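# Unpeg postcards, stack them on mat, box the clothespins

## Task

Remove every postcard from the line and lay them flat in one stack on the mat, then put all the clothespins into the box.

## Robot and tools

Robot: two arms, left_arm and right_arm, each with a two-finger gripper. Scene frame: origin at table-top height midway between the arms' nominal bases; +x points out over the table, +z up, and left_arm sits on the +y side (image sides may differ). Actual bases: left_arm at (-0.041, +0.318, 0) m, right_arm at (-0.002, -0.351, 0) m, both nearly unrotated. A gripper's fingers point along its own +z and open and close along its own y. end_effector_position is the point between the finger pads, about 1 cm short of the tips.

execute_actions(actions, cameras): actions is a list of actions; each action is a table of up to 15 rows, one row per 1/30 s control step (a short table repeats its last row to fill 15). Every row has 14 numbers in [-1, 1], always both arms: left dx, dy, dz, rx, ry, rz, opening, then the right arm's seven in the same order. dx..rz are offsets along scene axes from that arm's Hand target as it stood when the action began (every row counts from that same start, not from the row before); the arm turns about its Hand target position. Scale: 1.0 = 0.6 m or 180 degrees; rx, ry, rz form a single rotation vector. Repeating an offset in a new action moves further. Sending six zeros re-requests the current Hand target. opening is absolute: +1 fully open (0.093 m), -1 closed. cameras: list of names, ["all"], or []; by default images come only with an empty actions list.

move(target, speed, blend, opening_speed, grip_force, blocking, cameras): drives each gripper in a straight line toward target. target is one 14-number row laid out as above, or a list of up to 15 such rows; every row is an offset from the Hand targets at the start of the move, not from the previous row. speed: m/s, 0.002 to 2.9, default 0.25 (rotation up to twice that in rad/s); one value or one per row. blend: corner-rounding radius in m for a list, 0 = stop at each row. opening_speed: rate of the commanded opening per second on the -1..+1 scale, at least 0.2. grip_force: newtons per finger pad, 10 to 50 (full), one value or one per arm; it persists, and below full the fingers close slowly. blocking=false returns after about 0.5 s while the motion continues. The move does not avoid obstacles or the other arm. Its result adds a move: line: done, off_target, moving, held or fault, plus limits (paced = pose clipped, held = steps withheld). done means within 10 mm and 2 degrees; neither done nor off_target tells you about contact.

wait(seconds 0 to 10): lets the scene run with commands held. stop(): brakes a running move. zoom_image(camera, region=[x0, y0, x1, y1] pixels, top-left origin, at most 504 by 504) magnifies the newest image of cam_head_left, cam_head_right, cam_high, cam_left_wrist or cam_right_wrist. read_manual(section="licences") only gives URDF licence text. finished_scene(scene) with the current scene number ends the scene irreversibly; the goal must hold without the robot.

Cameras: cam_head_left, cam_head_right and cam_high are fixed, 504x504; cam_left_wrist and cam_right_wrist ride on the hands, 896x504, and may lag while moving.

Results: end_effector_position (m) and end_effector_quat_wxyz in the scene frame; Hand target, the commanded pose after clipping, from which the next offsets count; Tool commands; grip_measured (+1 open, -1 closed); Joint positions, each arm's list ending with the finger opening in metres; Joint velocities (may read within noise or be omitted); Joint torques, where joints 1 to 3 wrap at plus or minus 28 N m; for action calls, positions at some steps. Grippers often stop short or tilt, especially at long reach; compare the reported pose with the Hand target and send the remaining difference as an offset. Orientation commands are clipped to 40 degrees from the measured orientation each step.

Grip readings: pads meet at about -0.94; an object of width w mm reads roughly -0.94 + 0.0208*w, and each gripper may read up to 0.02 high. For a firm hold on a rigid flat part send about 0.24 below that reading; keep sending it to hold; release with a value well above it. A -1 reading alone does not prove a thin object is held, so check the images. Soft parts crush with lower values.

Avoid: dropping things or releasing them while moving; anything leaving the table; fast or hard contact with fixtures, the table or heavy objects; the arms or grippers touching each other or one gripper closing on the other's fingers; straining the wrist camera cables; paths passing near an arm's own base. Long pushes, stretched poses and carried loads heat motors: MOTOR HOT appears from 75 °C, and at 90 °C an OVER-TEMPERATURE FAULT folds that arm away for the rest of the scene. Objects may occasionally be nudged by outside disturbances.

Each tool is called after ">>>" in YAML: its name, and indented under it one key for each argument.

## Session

Scene 1 done. Now scene 2.

>>> execute_actions:
  actions: []
  cameras: ["all"]

Scene clock: 0.00 s.
left_arm: end_effector_position=(+0.3450, +0.3220, +0.0677) grip_measured=+1.000 end_effector_quat_wxyz=(+0.521, -0.031, +0.852, +0.028) | right_arm: end_effector_position=(+0.3923, -0.3765, +0.0766) grip_measured=+1.000 end_effector_quat_wxyz=(+0.553, +0.056, +0.829, -0.066)
Joint positions: left_arm=[-0.037 1.556 0.404 0.677 -0.117 -0.041 0.093] | right_arm=[0.022 1.612 0.401 0.815 0.184 0.025 0.093]
Joint velocities: within noise
Joint torques (N m): no reading
Heat: left arm: 23 °C; right arm: 24 °C.
Hand target: left_arm +0.3458, +0.3219, +0.0693; +0.522, -0.030, +0.852, +0.028 | right_arm +0.3947, -0.3765, +0.0817; +0.559, +0.057, +0.825, -0.065
Tool commands: left_gripper/opening=+1.0 right_gripper/opening=+1.0
camera_calibration:
cam_left_wrist: T_world_to_cam=[[0.0857488, -0.995914, -0.0283131, 0.295153], [-0.772558, -0.0485195, -0.633087, 0.366393], [0.629127, 0.0761601, -0.773562, -0.101449], [0, 0, 0, 1]] pos_world=[0.321575, 0.319451, 0.161839]
cam_right_wrist: T_world_to_cam=[[-0.198174, -0.979173, 0.0441275, -0.296432], [-0.733141, 0.118198, -0.669726, 0.422314], [0.650562, -0.165074, -0.741296, -0.175262], [0, 0, 0, 1]] pos_world=[0.36489, -0.369106, 0.165995]

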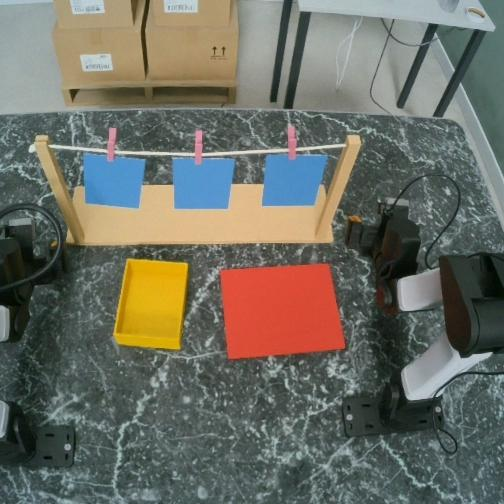

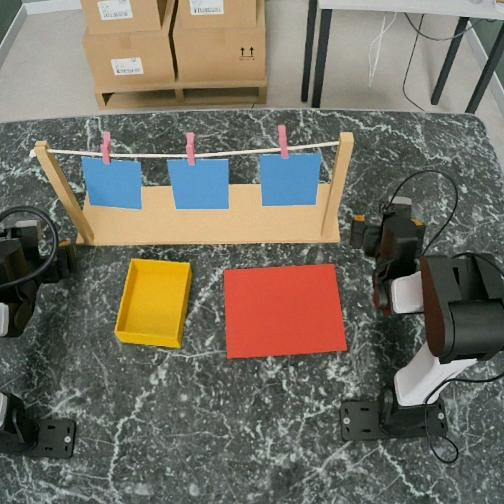

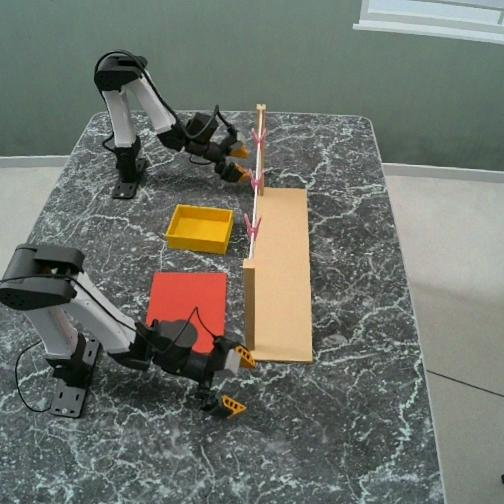

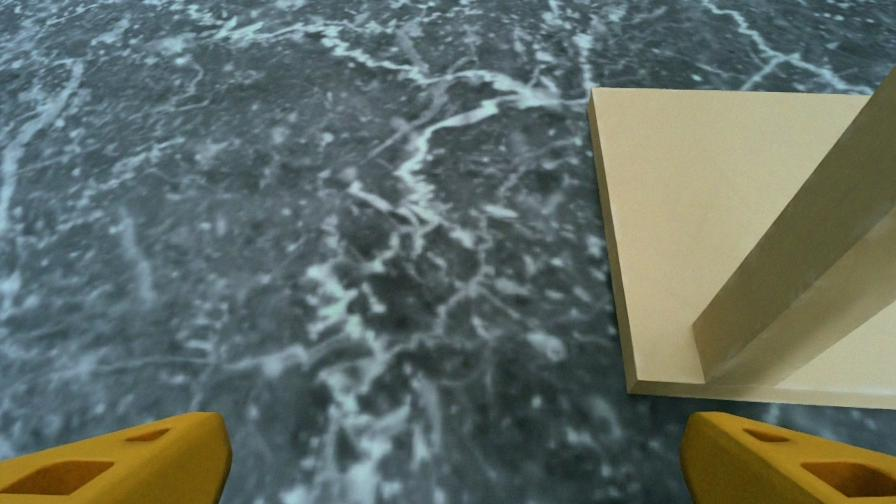

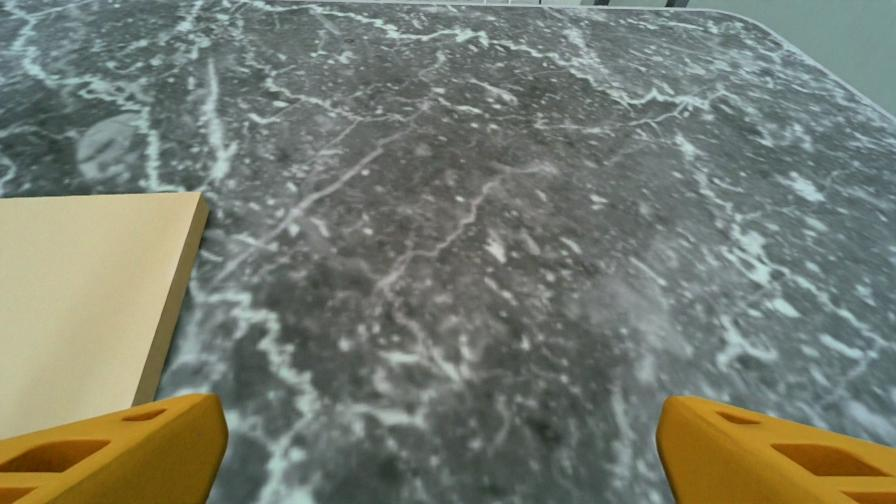

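>>> zoom_image:
  camera: "cam_head_left"
  region: [20, 110, 200, 260]

>>> zoom_image:
  camera: "cam_head_left"
  region: [180, 110, 360, 260]

>>> zoom_image:
  camera: "cam_head_right"
  region: [20, 110, 200, 260]

>>> zoom_image:
  camera: "cam_head_right"
  region: [180, 110, 360, 260]

>>> zoom_image:
  camera: "cam_high"
  region: [200, 90, 320, 290]

Scaled by 2.800 from the camera's 504x504 image, which has a finer 720x720 frame.

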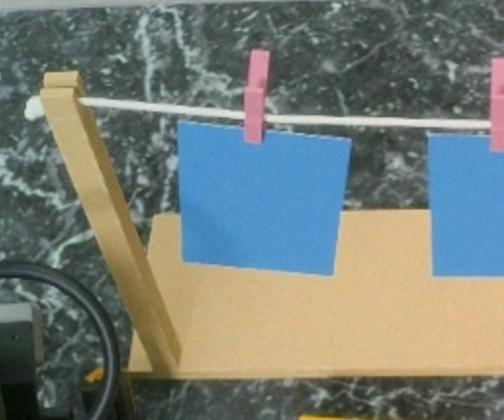

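Scaled by 2.800 from the camera's 504x504 image, which has a finer 720x720 frame.

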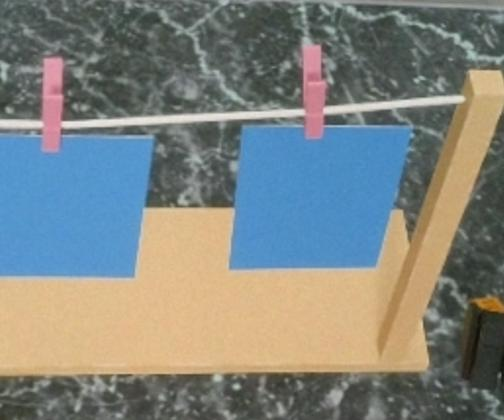

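Scaled by 2.800 from the camera's 504x504 image, which has a finer 720x720 frame.

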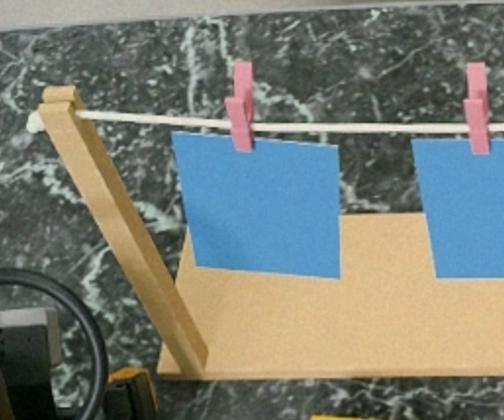

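Scaled by 2.800 from the camera's 504x504 image, which has a finer 720x720 frame.

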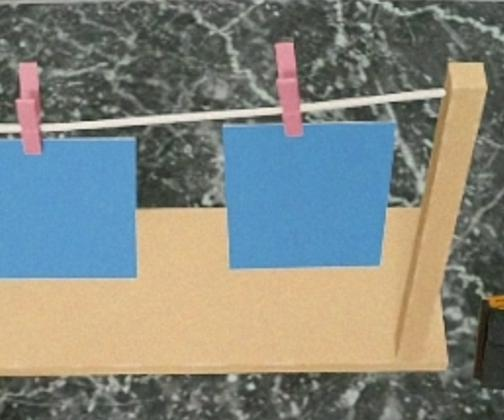

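Scaled by 2.520 from the camera's 504x504 image, which has a finer 720x720 frame.

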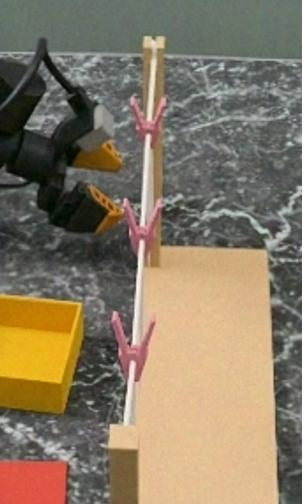

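>>> move:
  target:
    - [-0.0597, 0.0135, 0.2178, 0, 0, 0, 0.1, -0.1412, -0.0142, 0.0638, 0, 0, 0, 1.0]
    - [-0.0763, -0.0698, 0.4512, 0.0024, 0.0063, -0.1646, 0.1, -0.2412, 0.1442, 0.1472, 0.0436, -0.0601, 0.2189, 1.0]
    - [-0.0263, -0.3365, 0.5012, 0.0068, 0.018, -0.4702, 0.1, -0.1578, 0.3775, 0.1222, 0.0871, -0.1202, 0.4378, 1.0]
  blend: [0.03, 0.03, 0]
  speed: 0.3
  cameras: ["cam_head_left", "cam_head_right", "cam_right_wrist"]

Scene clock: 55.37 s.
left_arm: end_effector_position=(+0.3285, +0.1226, +0.3699) grip_measured=+0.102 end_effector_quat_wxyz=(+0.383, +0.551, +0.670, -0.317) | right_arm: end_effector_position=(+0.2980, -0.1535, +0.1483) grip_measured=+1.000 end_effector_quat_wxyz=(+0.583, -0.385, +0.581, +0.417)
Joint positions: left_arm=[-0.15 1.929 2.368 -1.487 0.947 0.95 0.05] | right_arm=[0.174 1.771 0.355 1.471 -1.04 0.083 0.093]
Joint torques (N m): left_arm=[-0.01 -7.97 8.7 1.07 0.63 0.04] | right_arm=[0.9 -3.82 5.94 1.86 -0.05 -0.04]
Heat: left arm: 27 °C; right arm: 30 °C.
Hand target: left_arm +0.3300, +0.1200, +0.3700; +0.383, +0.557, +0.663, -0.322 | right_arm +0.2999, -0.1499, +0.1550; +0.594, -0.395, +0.564, +0.416
Off the commanded pose: left_arm 0.003 m, 1 deg | right_arm 0.008 m, 3 deg.
move: off_target (right_arm)
camera_calibration:
cam_right_wrist: T_world_to_cam=[[0.922636, -0.38233, -0.0506687, -0.328154], [-0.199302, -0.360176, -0.911346, 0.178124], [0.330185, 0.850939, -0.408511, 0.178115], [0, 0, 0, 1]] pos_world=[0.279456, -0.212872, 0.218468]
Images, in order (width x height): cam_head_left 504x504, cam_head_right 504x504, cam_right_wrist 896x504.

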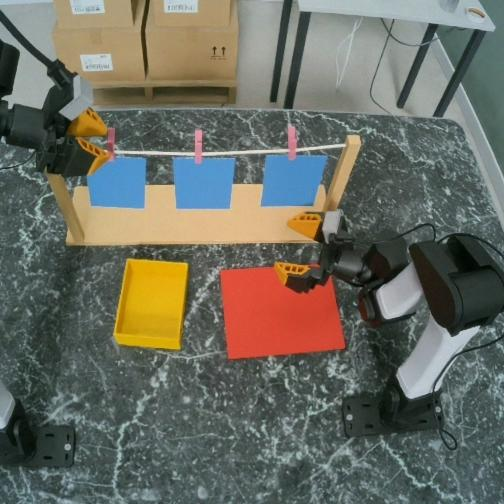

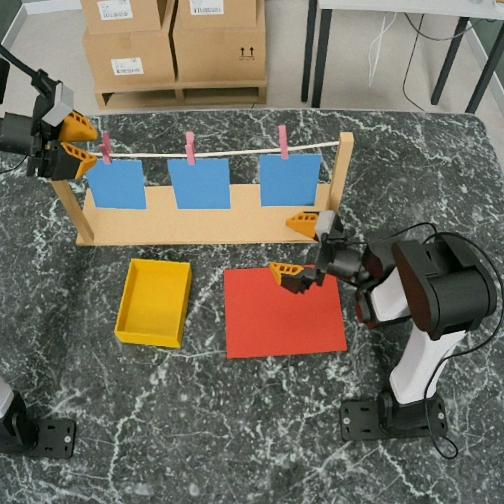

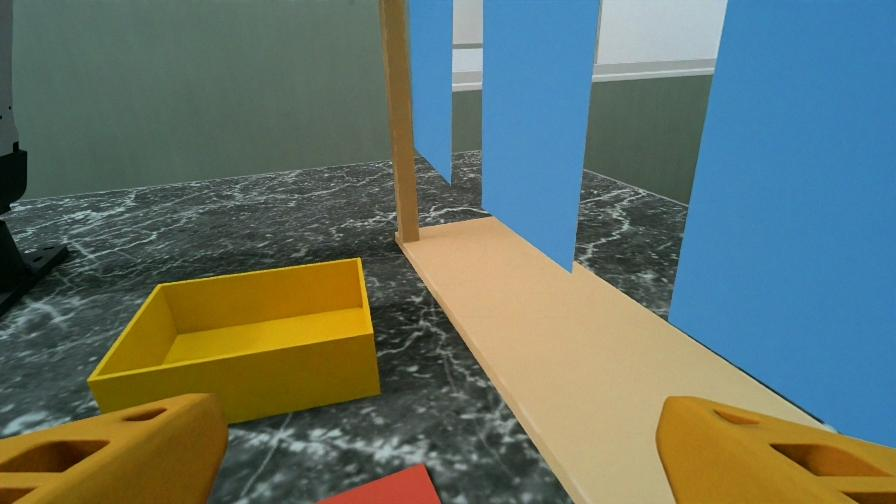

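>>> move:
  target: [0, 0, 0, 0, 0, 0, 0.1, 0.0615, 0.0923, -0.0305, 0, 0, -0.0444, 1.0]
  speed: 0.2
  cameras: ["cam_right_wrist"]

Scene clock: 61.73 s.
left_arm: end_effector_position=(+0.3283, +0.1227, +0.3698) grip_measured=+0.102 end_effector_quat_wxyz=(+0.382, +0.551, +0.671, -0.317) | right_arm: end_effector_position=(+0.3332, -0.0980, +0.1300) grip_measured=+1.000 end_effector_quat_wxyz=(+0.605, -0.350, +0.606, +0.379)
Joint positions: left_arm=[-0.15 1.929 2.368 -1.489 0.947 0.95 0.05] | right_arm=[0.393 1.931 0.485 1.471 -0.699 0.052 0.093]
Joint torques (N m): left_arm=[0.01 -7.91 8.81 1.04 0.63 0.06] | right_arm=[0.83 -5.01 5.91 2.06 0.11 -0.16]
Heat: left arm: 26 °C; right arm: 30 °C.
Hand target: left_arm +0.3300, +0.1200, +0.3700; +0.383, +0.557, +0.663, -0.322 | right_arm +0.3368, -0.0945, +0.1367; +0.622, -0.355, +0.590, +0.373
Off the commanded pose: left_arm 0.003 m, 1 deg | right_arm 0.008 m, 3 deg.
move: off_target (right_arm)
camera_calibration:
cam_right_wrist: T_world_to_cam=[[0.869097, -0.492005, -0.0509969, -0.333325], [-0.245754, -0.340021, -0.907739, 0.205392], [0.429272, 0.801447, -0.416424, 0.0749238], [0, 0, 0, 1]] pos_world=[0.308005, -0.154207, 0.200644]
Images, in order (width x height): cam_right_wrist 896x504.

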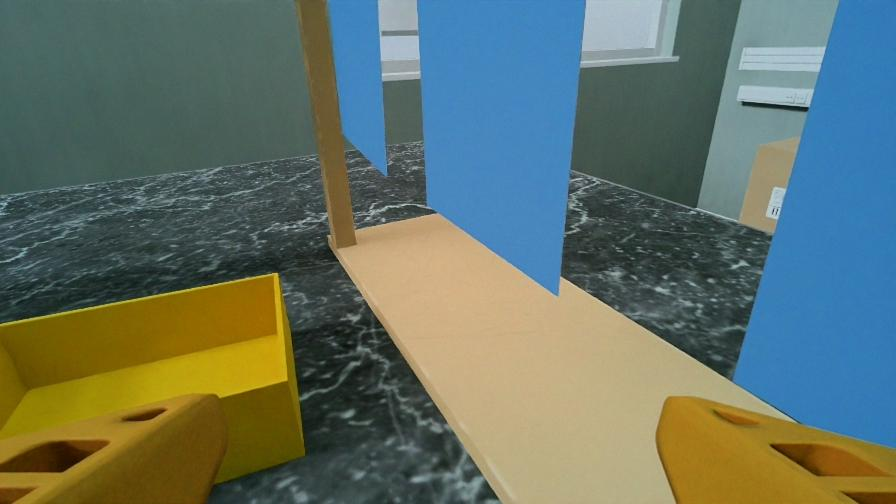

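>>> move:
  target: [0, 0, 0, 0, 0, 0, 0.1, 0.078, 0.1275, -0.0073, 0, 0, 0, 1.0]
  speed: 0.1
  cameras: ["cam_right_wrist", "cam_head_right"]

Scene clock: 64.70 s.
left_arm: end_effector_position=(+0.3283, +0.1227, +0.3698) grip_measured=+0.102 end_effector_quat_wxyz=(+0.382, +0.551, +0.671, -0.317) | right_arm: end_effector_position=(+0.3796, -0.0222, +0.1373) grip_measured=+1.000 end_effector_quat_wxyz=(+0.623, -0.353, +0.587, +0.377)
Joint positions: left_arm=[-0.15 1.929 2.368 -1.489 0.947 0.95 0.05] | right_arm=[0.543 2.104 0.811 1.365 -0.551 0.041 0.093]
Joint torques (N m): left_arm=[0.01 -7.87 8.77 1.05 0.63 0.06] | right_arm=[0.73 -6.61 6.99 1.65 0.08 -0.12]
Heat: left arm: 27 °C; right arm: 31 °C.
Hand target: left_arm +0.3300, +0.1200, +0.3700; +0.383, +0.557, +0.663, -0.322 | right_arm +0.3836, -0.0181, +0.1322; +0.622, -0.355, +0.590, +0.373
Off the commanded pose: left_arm 0.003 m, 1 deg | right_arm 0.008 m, 1 deg.
move: done
camera_calibration:
cam_right_wrist: T_world_to_cam=[[0.871608, -0.489806, -0.0197408, -0.341075], [-0.201017, -0.320399, -0.925709, 0.235181], [0.447093, 0.810823, -0.377722, -0.014535], [0, 0, 0, 1]] pos_world=[0.351058, -0.0799237, 0.205486]
Images, in order (width x height): cam_head_right 504x504, cam_right_wrist 896x504.

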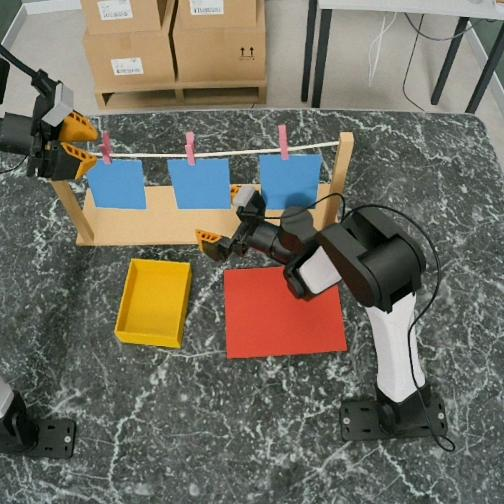

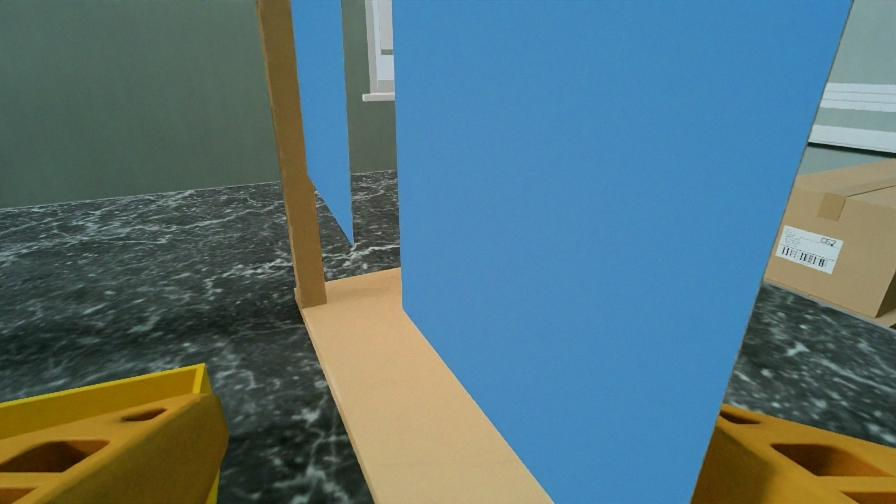

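>>> move:
  target: [0, 0, 0, 0, 0, 0, 0.1, 0, 0, 0, 0, 0, 0, -0.1]
  speed: 0.1
  opening_speed: 0.7
  grip_force: [28, 30]
  cameras: ["cam_right_wrist", "cam_head_right"]

Scene clock: 68.43 s.
left_arm: end_effector_position=(+0.3283, +0.1227, +0.3698) grip_measured=+0.102 end_effector_quat_wxyz=(+0.382, +0.551, +0.671, -0.317) | right_arm: end_effector_position=(+0.3797, -0.0222, +0.1372) grip_measured=-0.098 end_effector_quat_wxyz=(+0.623, -0.353, +0.587, +0.377)
Joint positions: left_arm=[-0.15 1.929 2.368 -1.489 0.947 0.95 0.05] | right_arm=[0.543 2.104 0.811 1.364 -0.551 0.041 0.041]
Joint torques (N m): left_arm=[0.01 -7.92 8.79 1.04 0.62 0.06] | right_arm=[0.65 -6.64 6.97 1.64 0.11 -0.12]
Heat: left arm: 28 °C; right arm: 31 °C.
Hand target: left_arm +0.3300, +0.1200, +0.3700; +0.383, +0.557, +0.663, -0.322 | right_arm +0.3836, -0.0180, +0.1323; +0.622, -0.355, +0.590, +0.373
Off the commanded pose: left_arm 0.003 m, 1 deg | right_arm 0.008 m, 1 deg.
grip_force (N): 28, 30
move: done
camera_calibration:
cam_right_wrist: T_world_to_cam=[[0.871424, -0.490127, -0.0199202, -0.34109], [-0.201421, -0.320498, -0.925587, 0.235216], [0.44727, 0.81059, -0.378011, -0.0146393], [0, 0, 0, 1]] pos_world=[0.351159, -0.0799243, 0.205385]
Images, in order (width x height): cam_head_right 504x504, cam_right_wrist 896x504.

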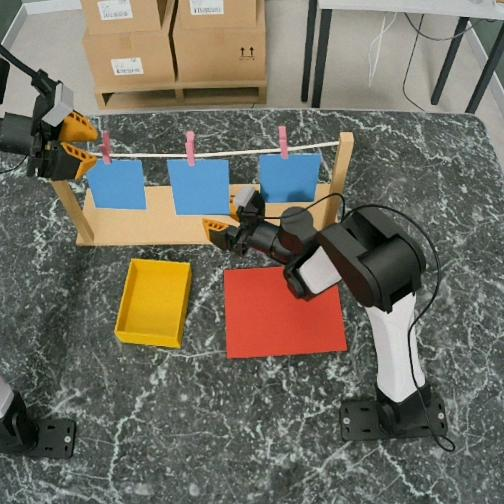

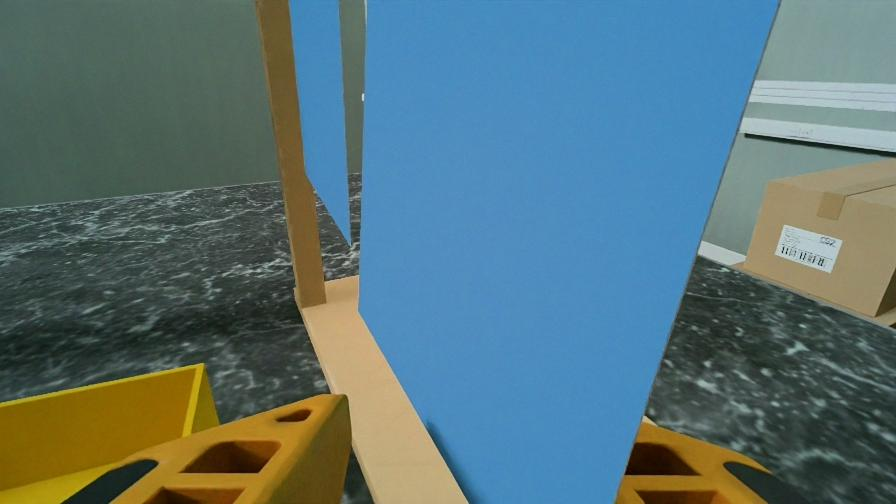

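>>> move:
  target: [0, 0, 0, 0, 0, 0, 0.1, -0.0693, -0.0267, 0.0278, 0.0682, 0.171, 0.0974, -0.1]
  speed: 0.17
  cameras: ["cam_right_wrist", "cam_head_left", "cam_head_right"]

Scene clock: 82.93 s.
left_arm: end_effector_position=(+0.3283, +0.1227, +0.3698) grip_measured=+0.102 end_effector_quat_wxyz=(+0.382, +0.551, +0.671, -0.317) | right_arm: end_effector_position=(+0.3432, -0.0300, +0.1319) grip_measured=-0.098 end_effector_quat_wxyz=(+0.398, -0.254, +0.645, +0.600)
Joint positions: left_arm=[-0.15 1.929 2.368 -1.489 0.947 0.95 0.05] | right_arm=[0.475 2.095 0.786 1.37 -0.894 0.657 0.041]
Joint torques (N m): left_arm=[-0.01 -7.9 8.79 1.04 0.62 0.06] | right_arm=[-0.5 -10.95 4.3 1.82 -0.07 -0.03]
Heat: left arm: 30 °C; right arm: 32 °C.
Hand target: left_arm +0.3300, +0.1200, +0.3700; +0.383, +0.557, +0.663, -0.322 | right_arm +0.3421, -0.0341, +0.1489; +0.414, -0.260, +0.630, +0.603
Off the commanded pose: left_arm 0.003 m, 1 deg | right_arm 0.018 m, 3 deg.
grip_force (N): 28, 30
move: off_target (right_arm)
camera_calibration:
cam_right_wrist: T_world_to_cam=[[0.79163, -0.1759, -0.585134, -0.201846], [-0.609953, -0.283597, -0.739953, 0.337274], [-0.0357842, 0.942673, -0.331794, 0.169622], [0, 0, 0, 1]] pos_world=[0.371578, -0.0997534, 0.187739]
Images, in order (width x height): cam_head_left 504x504, cam_head_right 504x504, cam_right_wrist 896x504.

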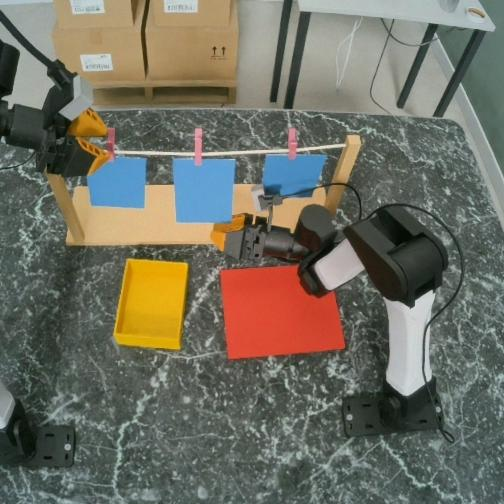

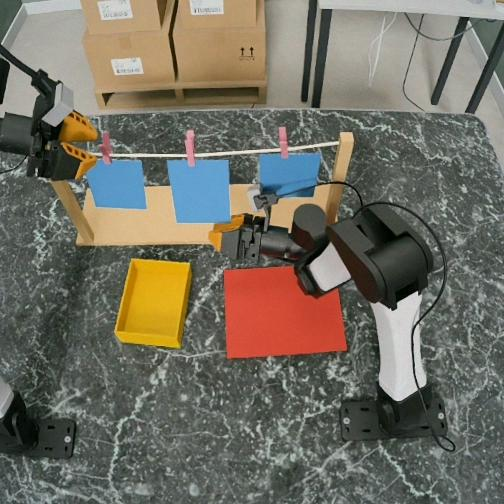

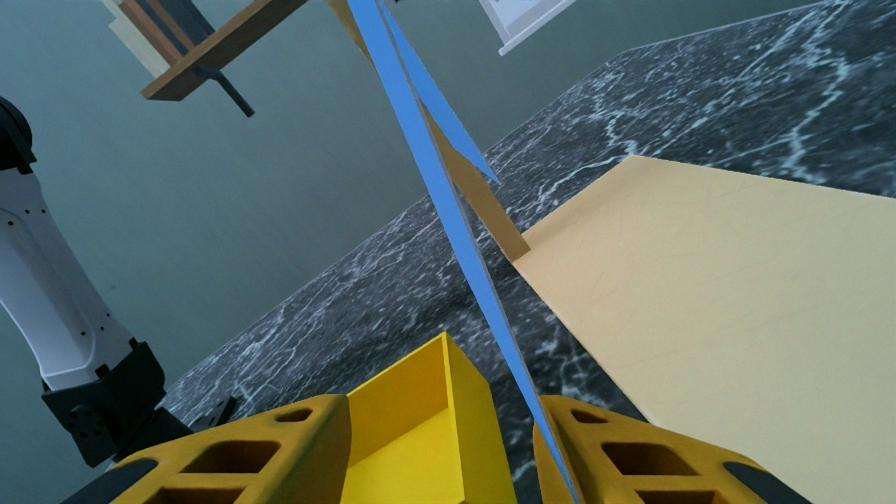

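>>> move:
  target: [0, 0, 0, 0, 0, 0, 0.1, 0, 0, 0, 0, 0, 0, -1.0]
  speed: 0.1
  opening_speed: 0.6
  cameras: ["cam_right_wrist", "cam_head_left", "cam_head_right"]

Scene clock: 86.30 s.
left_arm: end_effector_position=(+0.3283, +0.1227, +0.3698) grip_measured=+0.102 end_effector_quat_wxyz=(+0.382, +0.551, +0.671, -0.317) | right_arm: end_effector_position=(+0.3430, -0.0300, +0.1329) grip_measured=-0.971 end_effector_quat_wxyz=(+0.400, -0.255, +0.643, +0.601)
Joint positions: left_arm=[-0.15 1.929 2.368 -1.489 0.947 0.95 0.05] | right_arm=[0.475 2.095 0.786 1.376 -0.894 0.658 0]
Joint torques (N m): left_arm=[0.02 -7.92 8.8 1.03 0.63 0.05] | right_arm=[-0.46 -11.04 4.29 1.78 -0.08 -0.01]
Heat: left arm: 30 °C; right arm: 32 °C.
Hand target: left_arm +0.3300, +0.1200, +0.3700; +0.383, +0.557, +0.663, -0.322 | right_arm +0.3421, -0.0341, +0.1489; +0.414, -0.260, +0.630, +0.603
Off the commanded pose: left_arm 0.003 m, 1 deg | right_arm 0.016 m, 2 deg.
grip_force (N): 28, 30
move: off_target (right_arm)
camera_calibration:
cam_right_wrist: T_world_to_cam=[[0.794534, -0.173614, -0.581871, -0.202434], [-0.606211, -0.282006, -0.743627, 0.337186], [-0.0349868, 0.943573, -0.32931, 0.169458], [0, 0, 0, 1]] pos_world=[0.371175, -0.0999527, 0.188754]
Images, in order (width x height): cam_head_left 504x504, cam_head_right 504x504, cam_right_wrist 896x504.

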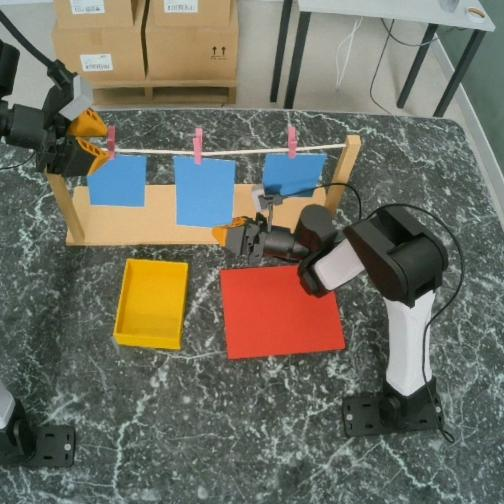

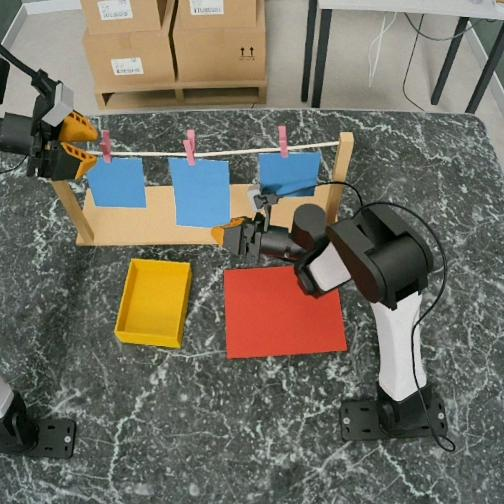

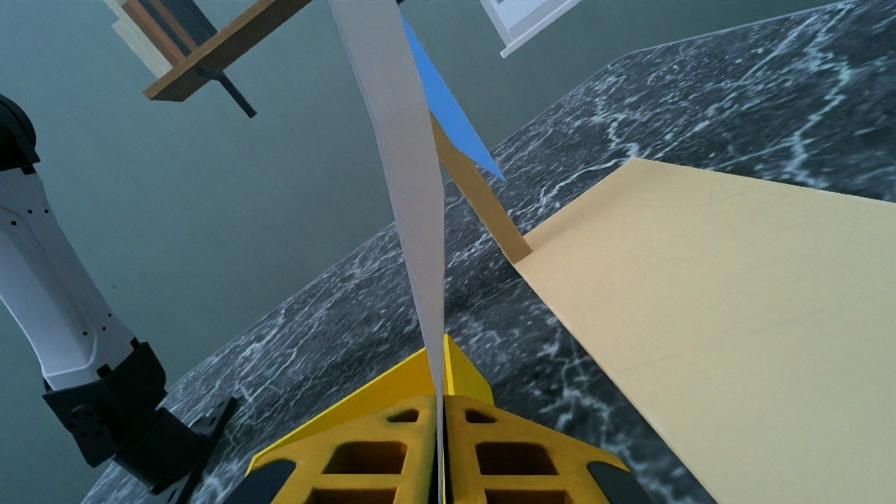

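>>> execute_actions:
  actions: []
  cameras: ["cam_high", "cam_head_left", "cam_head_right", "cam_left_wrist"]

>>> zoom_image:
  camera: "cam_high"
  region: [190, 90, 310, 260]

>>> zoom_image:
  camera: "cam_head_left"
  region: [80, 100, 320, 240]

>>> zoom_image:
  camera: "cam_head_right"
  region: [80, 100, 320, 240]

Scene clock: 86.70 s.
left_arm: end_effector_position=(+0.3283, +0.1227, +0.3698) grip_measured=+0.102 end_effector_quat_wxyz=(+0.382, +0.551, +0.671, -0.317) | right_arm: end_effector_position=(+0.3430, -0.0300, +0.1329) grip_measured=-0.971 end_effector_quat_wxyz=(+0.400, -0.255, +0.643, +0.601)
Joint positions: left_arm=[-0.15 1.929 2.368 -1.489 0.947 0.95 0.05] | right_arm=[0.475 2.095 0.786 1.376 -0.894 0.658 0]
Joint velocities: within noise
Joint torques (N m): left_arm=[0.02 -7.92 8.79 1.04 0.63 0.05] | right_arm=[-0.39 -10.96 4.31 1.78 -0.06 -0.04]
Heat: left arm: 30 °C; right arm: 32 °C.
Hand target: left_arm +0.3300, +0.1200, +0.3700; +0.383, +0.557, +0.663, -0.322 | right_arm +0.3421, -0.0341, +0.1489; +0.414, -0.260, +0.630, +0.603
Tool commands: left_gripper/opening=+0.1 right_gripper/opening=-1.0
Off the commanded pose: left_arm 0.003 m, 1 deg | right_arm 0.016 m, 2 deg.
grip_force (N): 28, 30
camera_calibration:
cam_left_wrist: T_world_to_cam=[[-0.980836, -0.194685, -0.00767033, 0.35087], [-0.15329, 0.795391, -0.586392, 0.211021], [0.120263, -0.573978, -0.809991, 0.418255], [0, 0, 0, 1]] pos_world=[0.326193, 0.140534, 0.465216]
Images, in order (width x height): cam_head_left 504x504, cam_head_right 504x504, cam_high 504x504, cam_left_wrist 896x504.

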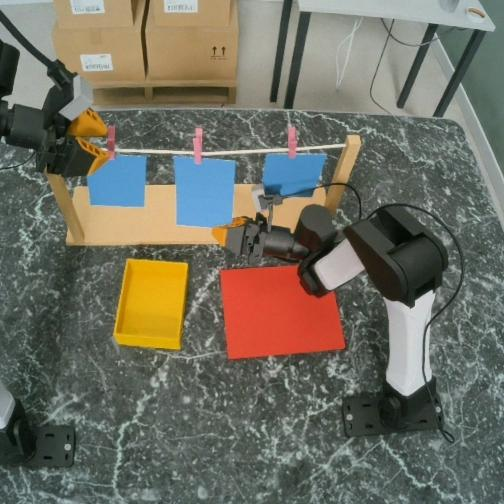

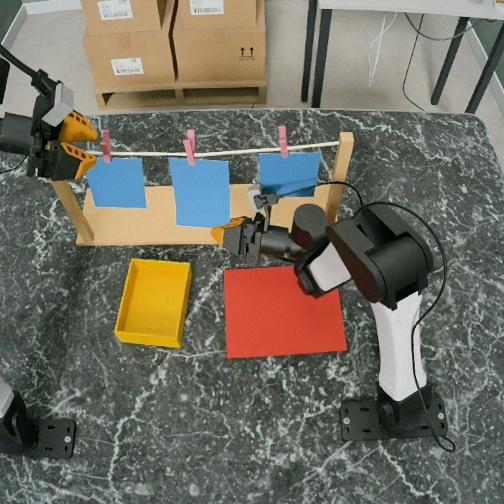

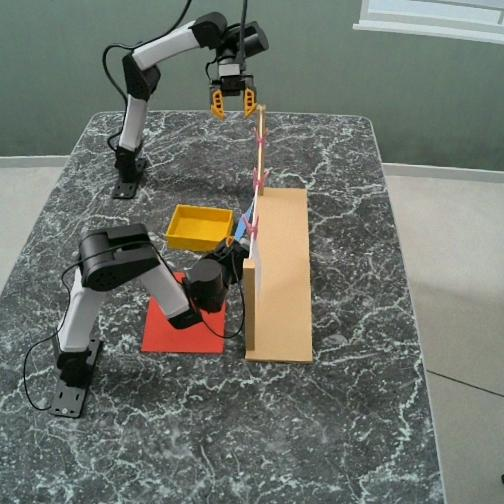

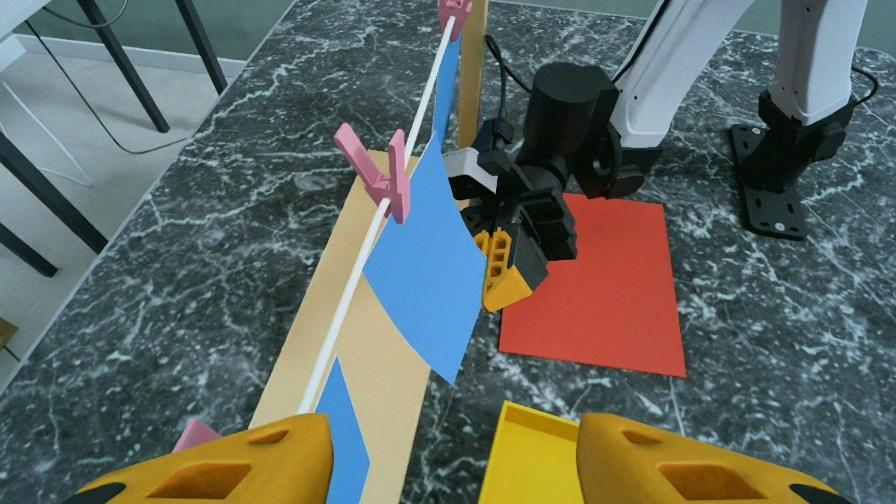

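Scaled by 2.965 from the camera's 504x504 image, which has a finer 720x720 frame.

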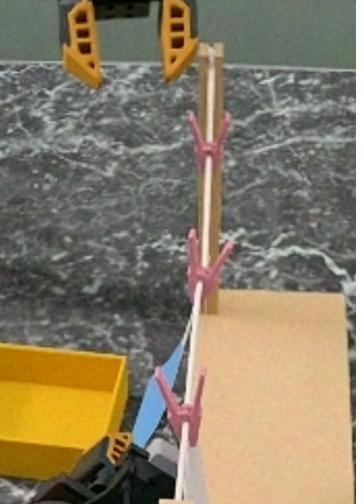

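Scaled by 2.100 from the camera's 504x504 image, which has a finer 720x720 frame.

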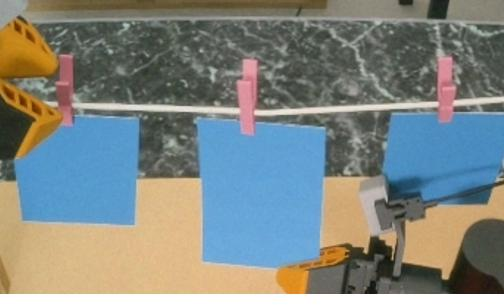

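Scaled by 2.100 from the camera's 504x504 image, which has a finer 720x720 frame.

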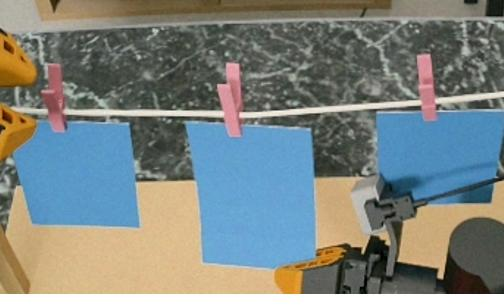

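>>> zoom_image:
  camera: "cam_left_wrist"
  region: [280, 80, 500, 260]

Scaled by 2.291 from the camera's 896x504 image, which has a finer 1280x720 frame.

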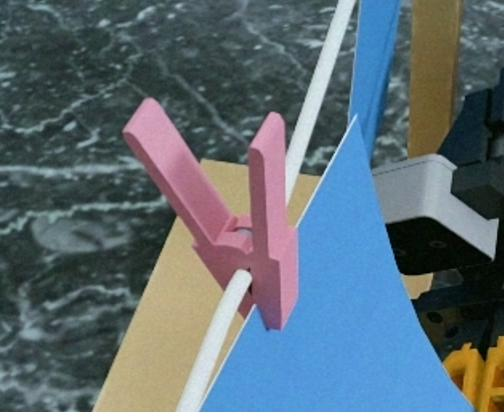

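>>> move:
  target: [0.0975, -0.1677, -0.0598, 0, 0, 0, 0.1, 0, 0, 0, 0, 0, 0, -1.0]
  speed: 0.2
  cameras: ["cam_left_wrist"]

>>> zoom_image:
  camera: "cam_left_wrist"
  region: [280, 60, 640, 440]

Scene clock: 90.97 s.
left_arm: end_effector_position=(+0.3837, +0.0194, +0.3387) grip_measured=+0.102 end_effector_quat_wxyz=(+0.387, +0.558, +0.658, -0.326) | right_arm: end_effector_position=(+0.3430, -0.0300, +0.1329) grip_measured=-0.971 end_effector_quat_wxyz=(+0.400, -0.255, +0.643, +0.601)
Joint positions: left_arm=[-0.363 2.195 2.581 -1.218 0.849 0.693 0.05] | right_arm=[0.475 2.095 0.786 1.376 -0.894 0.658 0]
Joint torques (N m): left_arm=[0.38 -10.54 9.51 1.37 0.26 -0.15] | right_arm=[-0.47 -11 4.42 1.8 -0.06 -0.03]
Heat: left arm: 31 °C; right arm: 32 °C.
Hand target: left_arm +0.3885, +0.0193, +0.3341; +0.383, +0.557, +0.663, -0.322 | right_arm +0.3421, -0.0341, +0.1489; +0.414, -0.260, +0.630, +0.603
Off the commanded pose: left_arm 0.007 m, 1 deg | right_arm 0.016 m, 2 deg.
grip_force (N): 28, 30
move: off_target (right_arm)
camera_calibration:
cam_left_wrist: T_world_to_cam=[[-0.985612, -0.168319, -0.015425, 0.388819], [-0.125086, 0.787732, -0.603185, 0.27842], [0.113678, -0.592577, -0.797452, 0.325729], [0, 0, 0, 1]] pos_world=[0.381022, 0.0391452, 0.43369]
Images, in order (width x height): cam_left_wrist 896x504.

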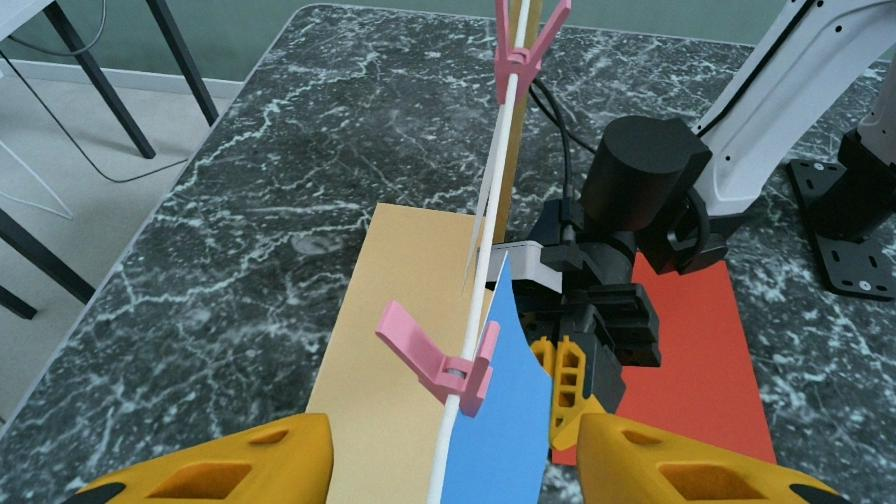

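Scaled by 1.326 from the camera's 896x504 image, which has a finer 1280x720 frame.

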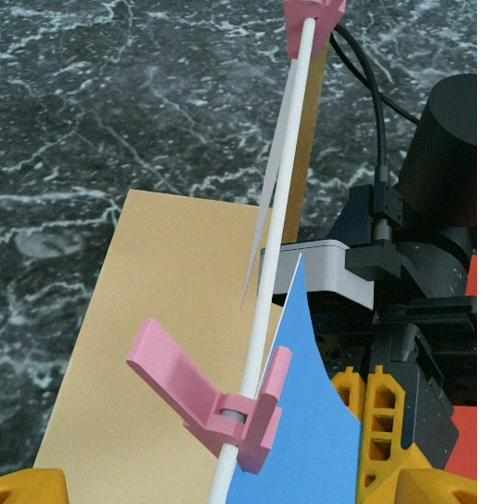

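>>> move:
  target: [0.0138, -0.0657, -0.0462, 0, 0, 0, 0.1, 0, 0, 0, 0, 0, 0, -1.0]
  speed: 0.12
  cameras: ["cam_left_wrist", "cam_high"]

>>> zoom_image:
  camera: "cam_left_wrist"
  region: [250, 200, 650, 504]

Scene clock: 93.57 s.
left_arm: end_effector_position=(+0.3903, -0.0175, +0.3219) grip_measured=+0.102 end_effector_quat_wxyz=(+0.393, +0.559, +0.654, -0.323) | right_arm: end_effector_position=(+0.3419, -0.0300, +0.1325) grip_measured=-0.971 end_effector_quat_wxyz=(+0.398, -0.257, +0.643, +0.602)
Joint positions: left_arm=[-0.435 2.207 2.499 -1.053 0.799 0.618 0.05] | right_arm=[0.475 2.095 0.784 1.376 -0.899 0.658 0]
Joint torques (N m): left_arm=[0.1 -11.17 6.12 1.68 0.21 -0.16] | right_arm=[-0.32 -11.03 4.42 1.77 -0.02 -0.01]
Heat: left arm: 31 °C; right arm: 32 °C.
Hand target: left_arm +0.3967, -0.0201, +0.3065; +0.383, +0.557, +0.663, -0.322 | right_arm +0.3422, -0.0341, +0.1489; +0.414, -0.260, +0.630, +0.603
Off the commanded pose: left_arm 0.017 m, 2 deg | right_arm 0.017 m, 2 deg.
grip_force (N): 28, 30
move: off_target (left_arm, right_arm)
camera_calibration:
cam_left_wrist: T_world_to_cam=[[-0.985238, -0.168722, -0.0289665, 0.39303], [-0.116396, 0.7843, -0.609365, 0.296769], [0.125532, -0.596997, -0.792361, 0.283417], [0, 0, 0, 1]] pos_world=[0.386193, 0.00275661, 0.416794]
Images, in order (width x height): cam_high 504x504, cam_left_wrist 896x504.

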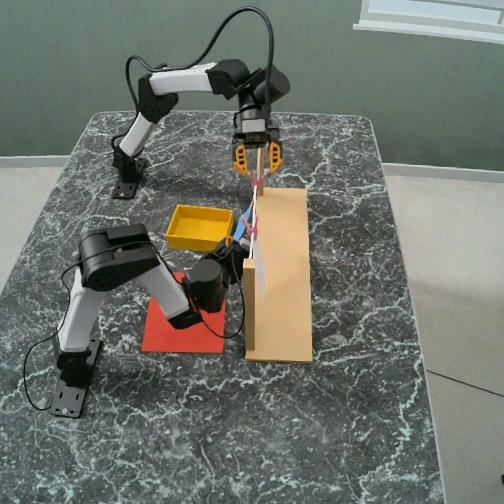

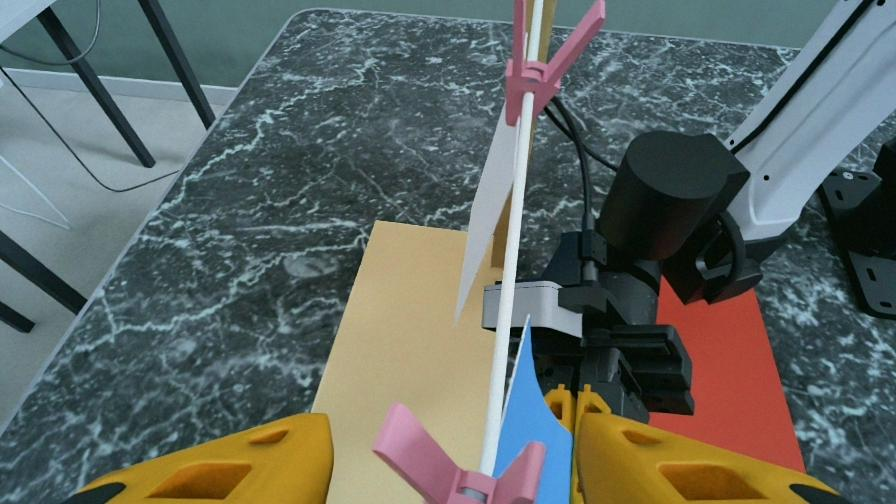

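Scaled by 1.260 from the camera's 896x504 image, which has a finer 1280x720 frame.

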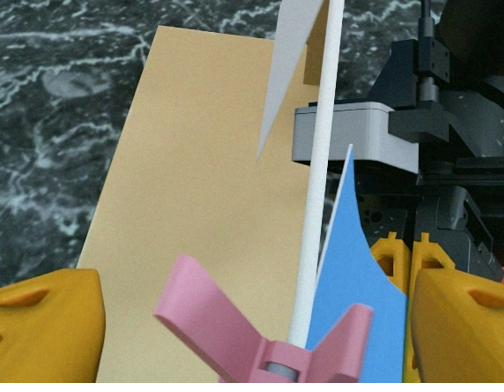

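>>> move:
  target: [0, -0.003, -0.0267, 0, 0, 0, 0.1, 0, 0, 0, 0, 0, 0, -1]
  speed: 0.06
  cameras: ["cam_left_wrist"]
  grip_force: [28, 30]

Scene clock: 96.63 s.
left_arm: end_effector_position=(+0.4002, -0.0218, +0.2826) grip_measured=+0.102 end_effector_quat_wxyz=(+0.375, +0.555, +0.666, -0.328) | right_arm: end_effector_position=(+0.3419, -0.0300, +0.1325) grip_measured=-0.971 end_effector_quat_wxyz=(+0.398, -0.257, +0.643, +0.602)
Joint positions: left_arm=[-0.435 2.207 2.352 -0.95 0.796 0.614 0.05] | right_arm=[0.475 2.095 0.784 1.376 -0.899 0.658 0]
Joint torques (N m): left_arm=[-0.27 -15.46 6.32 1.63 0.24 -0.15] | right_arm=[-0.57 -10.99 4.52 1.76 0 -0.03]
Heat: left arm: 31 °C; right arm: 32 °C.
Hand target: left_arm +0.3967, -0.0219, +0.2905; +0.383, +0.557, +0.663, -0.322 | right_arm +0.3422, -0.0341, +0.1489; +0.414, -0.260, +0.630, +0.603
Off the commanded pose: left_arm 0.009 m, 1 deg | right_arm 0.017 m, 2 deg.
grip_force (N): 28, 30
move: off_target (right_arm)
camera_calibration:
cam_left_wrist: T_world_to_cam=[[-0.984989, -0.172387, 0.00889794, 0.390117], [-0.14452, 0.795383, -0.588626, 0.282998], [0.0943939, -0.581076, -0.808357, 0.265822], [0, 0, 0, 1]] pos_world=[0.400068, -0.00337789, 0.377988]
Images, in order (width x height): cam_left_wrist 896x504.

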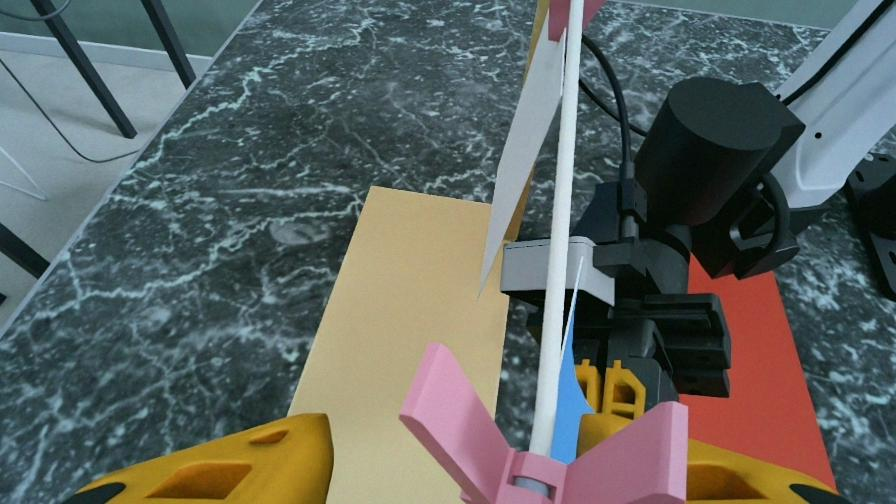

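>>> move:
  target: [-0.01, 0.002, 0.0433, 0, 0, 0, 0.1, 0, 0, 0, 0, 0, 0, -1]
  speed: 0.08
  cameras: ["cam_left_wrist"]

Scene clock: 98.83 s.
left_arm: end_effector_position=(+0.3882, -0.0181, +0.3199) grip_measured=+0.102 end_effector_quat_wxyz=(+0.386, +0.556, +0.660, -0.326) | right_arm: end_effector_position=(+0.3419, -0.0300, +0.1325) grip_measured=-0.971 end_effector_quat_wxyz=(+0.398, -0.257, +0.643, +0.602)
Joint positions: left_arm=[-0.439 2.207 2.499 -1.066 0.794 0.606 0.05] | right_arm=[0.475 2.095 0.784 1.376 -0.899 0.658 0]
Joint torques (N m): left_arm=[-0.23 -11.26 9.91 1.46 0.22 -0.11] | right_arm=[-0.49 -11 4.45 1.78 -0.01 -0.03]
Heat: left arm: 32 °C; right arm: 32 °C.
Hand target: left_arm +0.3907, -0.0207, +0.3164; +0.383, +0.557, +0.663, -0.322 | right_arm +0.3422, -0.0341, +0.1489; +0.414, -0.260, +0.630, +0.603
Off the commanded pose: left_arm 0.005 m, 1 deg | right_arm 0.017 m, 2 deg.
grip_force (N): 28, 30
move: off_target (right_arm)
camera_calibration:
cam_left_wrist: T_world_to_cam=[[-0.984657, -0.174179, -0.010602, 0.384669], [-0.132798, 0.787369, -0.602009, 0.299854], [0.113205, -0.591364, -0.798419, 0.288561], [0, 0, 0, 1]] pos_world=[0.385921, 0.00154991, 0.414986]
Images, in order (width x height): cam_left_wrist 896x504.

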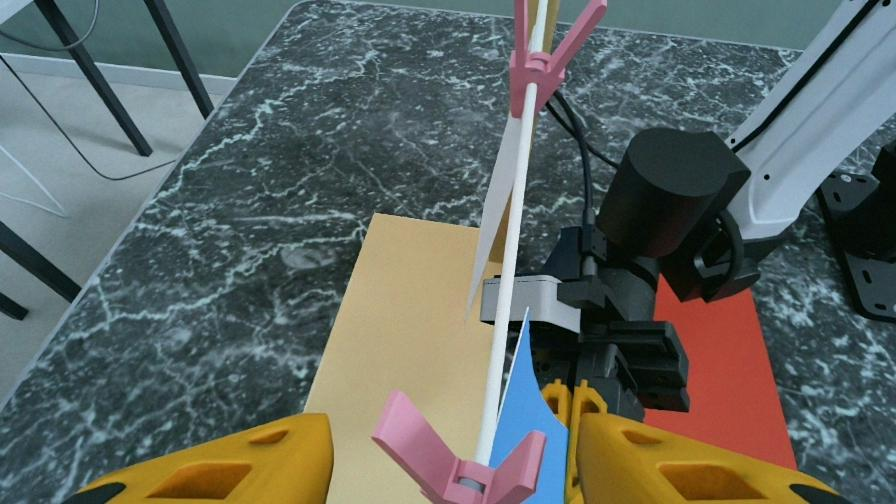

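>>> move:
  target: [0.002, 0, -0.0167, 0, 0, 0, 0.1, 0, 0, 0, 0, 0, 0, -1]
  speed: 0.08

Scene clock: 100.43 s.
left_arm: end_effector_position=(+0.3921, -0.0199, +0.3069) grip_measured=+0.102 end_effector_quat_wxyz=(+0.380, +0.555, +0.664, -0.327) | right_arm: end_effector_position=(+0.3419, -0.0300, +0.1325) grip_measured=-0.971 end_effector_quat_wxyz=(+0.398, -0.257, +0.643, +0.602)
Joint positions: left_arm=[-0.439 2.207 2.449 -1.029 0.793 0.606 0.05] | right_arm=[0.475 2.095 0.784 1.376 -0.899 0.658 0]
Joint torques (N m): left_arm=[-0.12 -13.76 6.19 1.63 0.24 -0.07] | right_arm=[-0.53 -11.06 4.44 1.77 0 -0.03]
Heat: left arm: 32 °C; right arm: 32 °C.
Hand target: left_arm +0.3919, -0.0207, +0.3064; +0.383, +0.557, +0.663, -0.322 | right_arm +0.3422, -0.0341, +0.1489; +0.414, -0.260, +0.630, +0.603
Off the commanded pose: left_arm 0.001 m, 1 deg | right_arm 0.017 m, 2 deg.
grip_force (N): 28, 30
move: off_target (right_arm)


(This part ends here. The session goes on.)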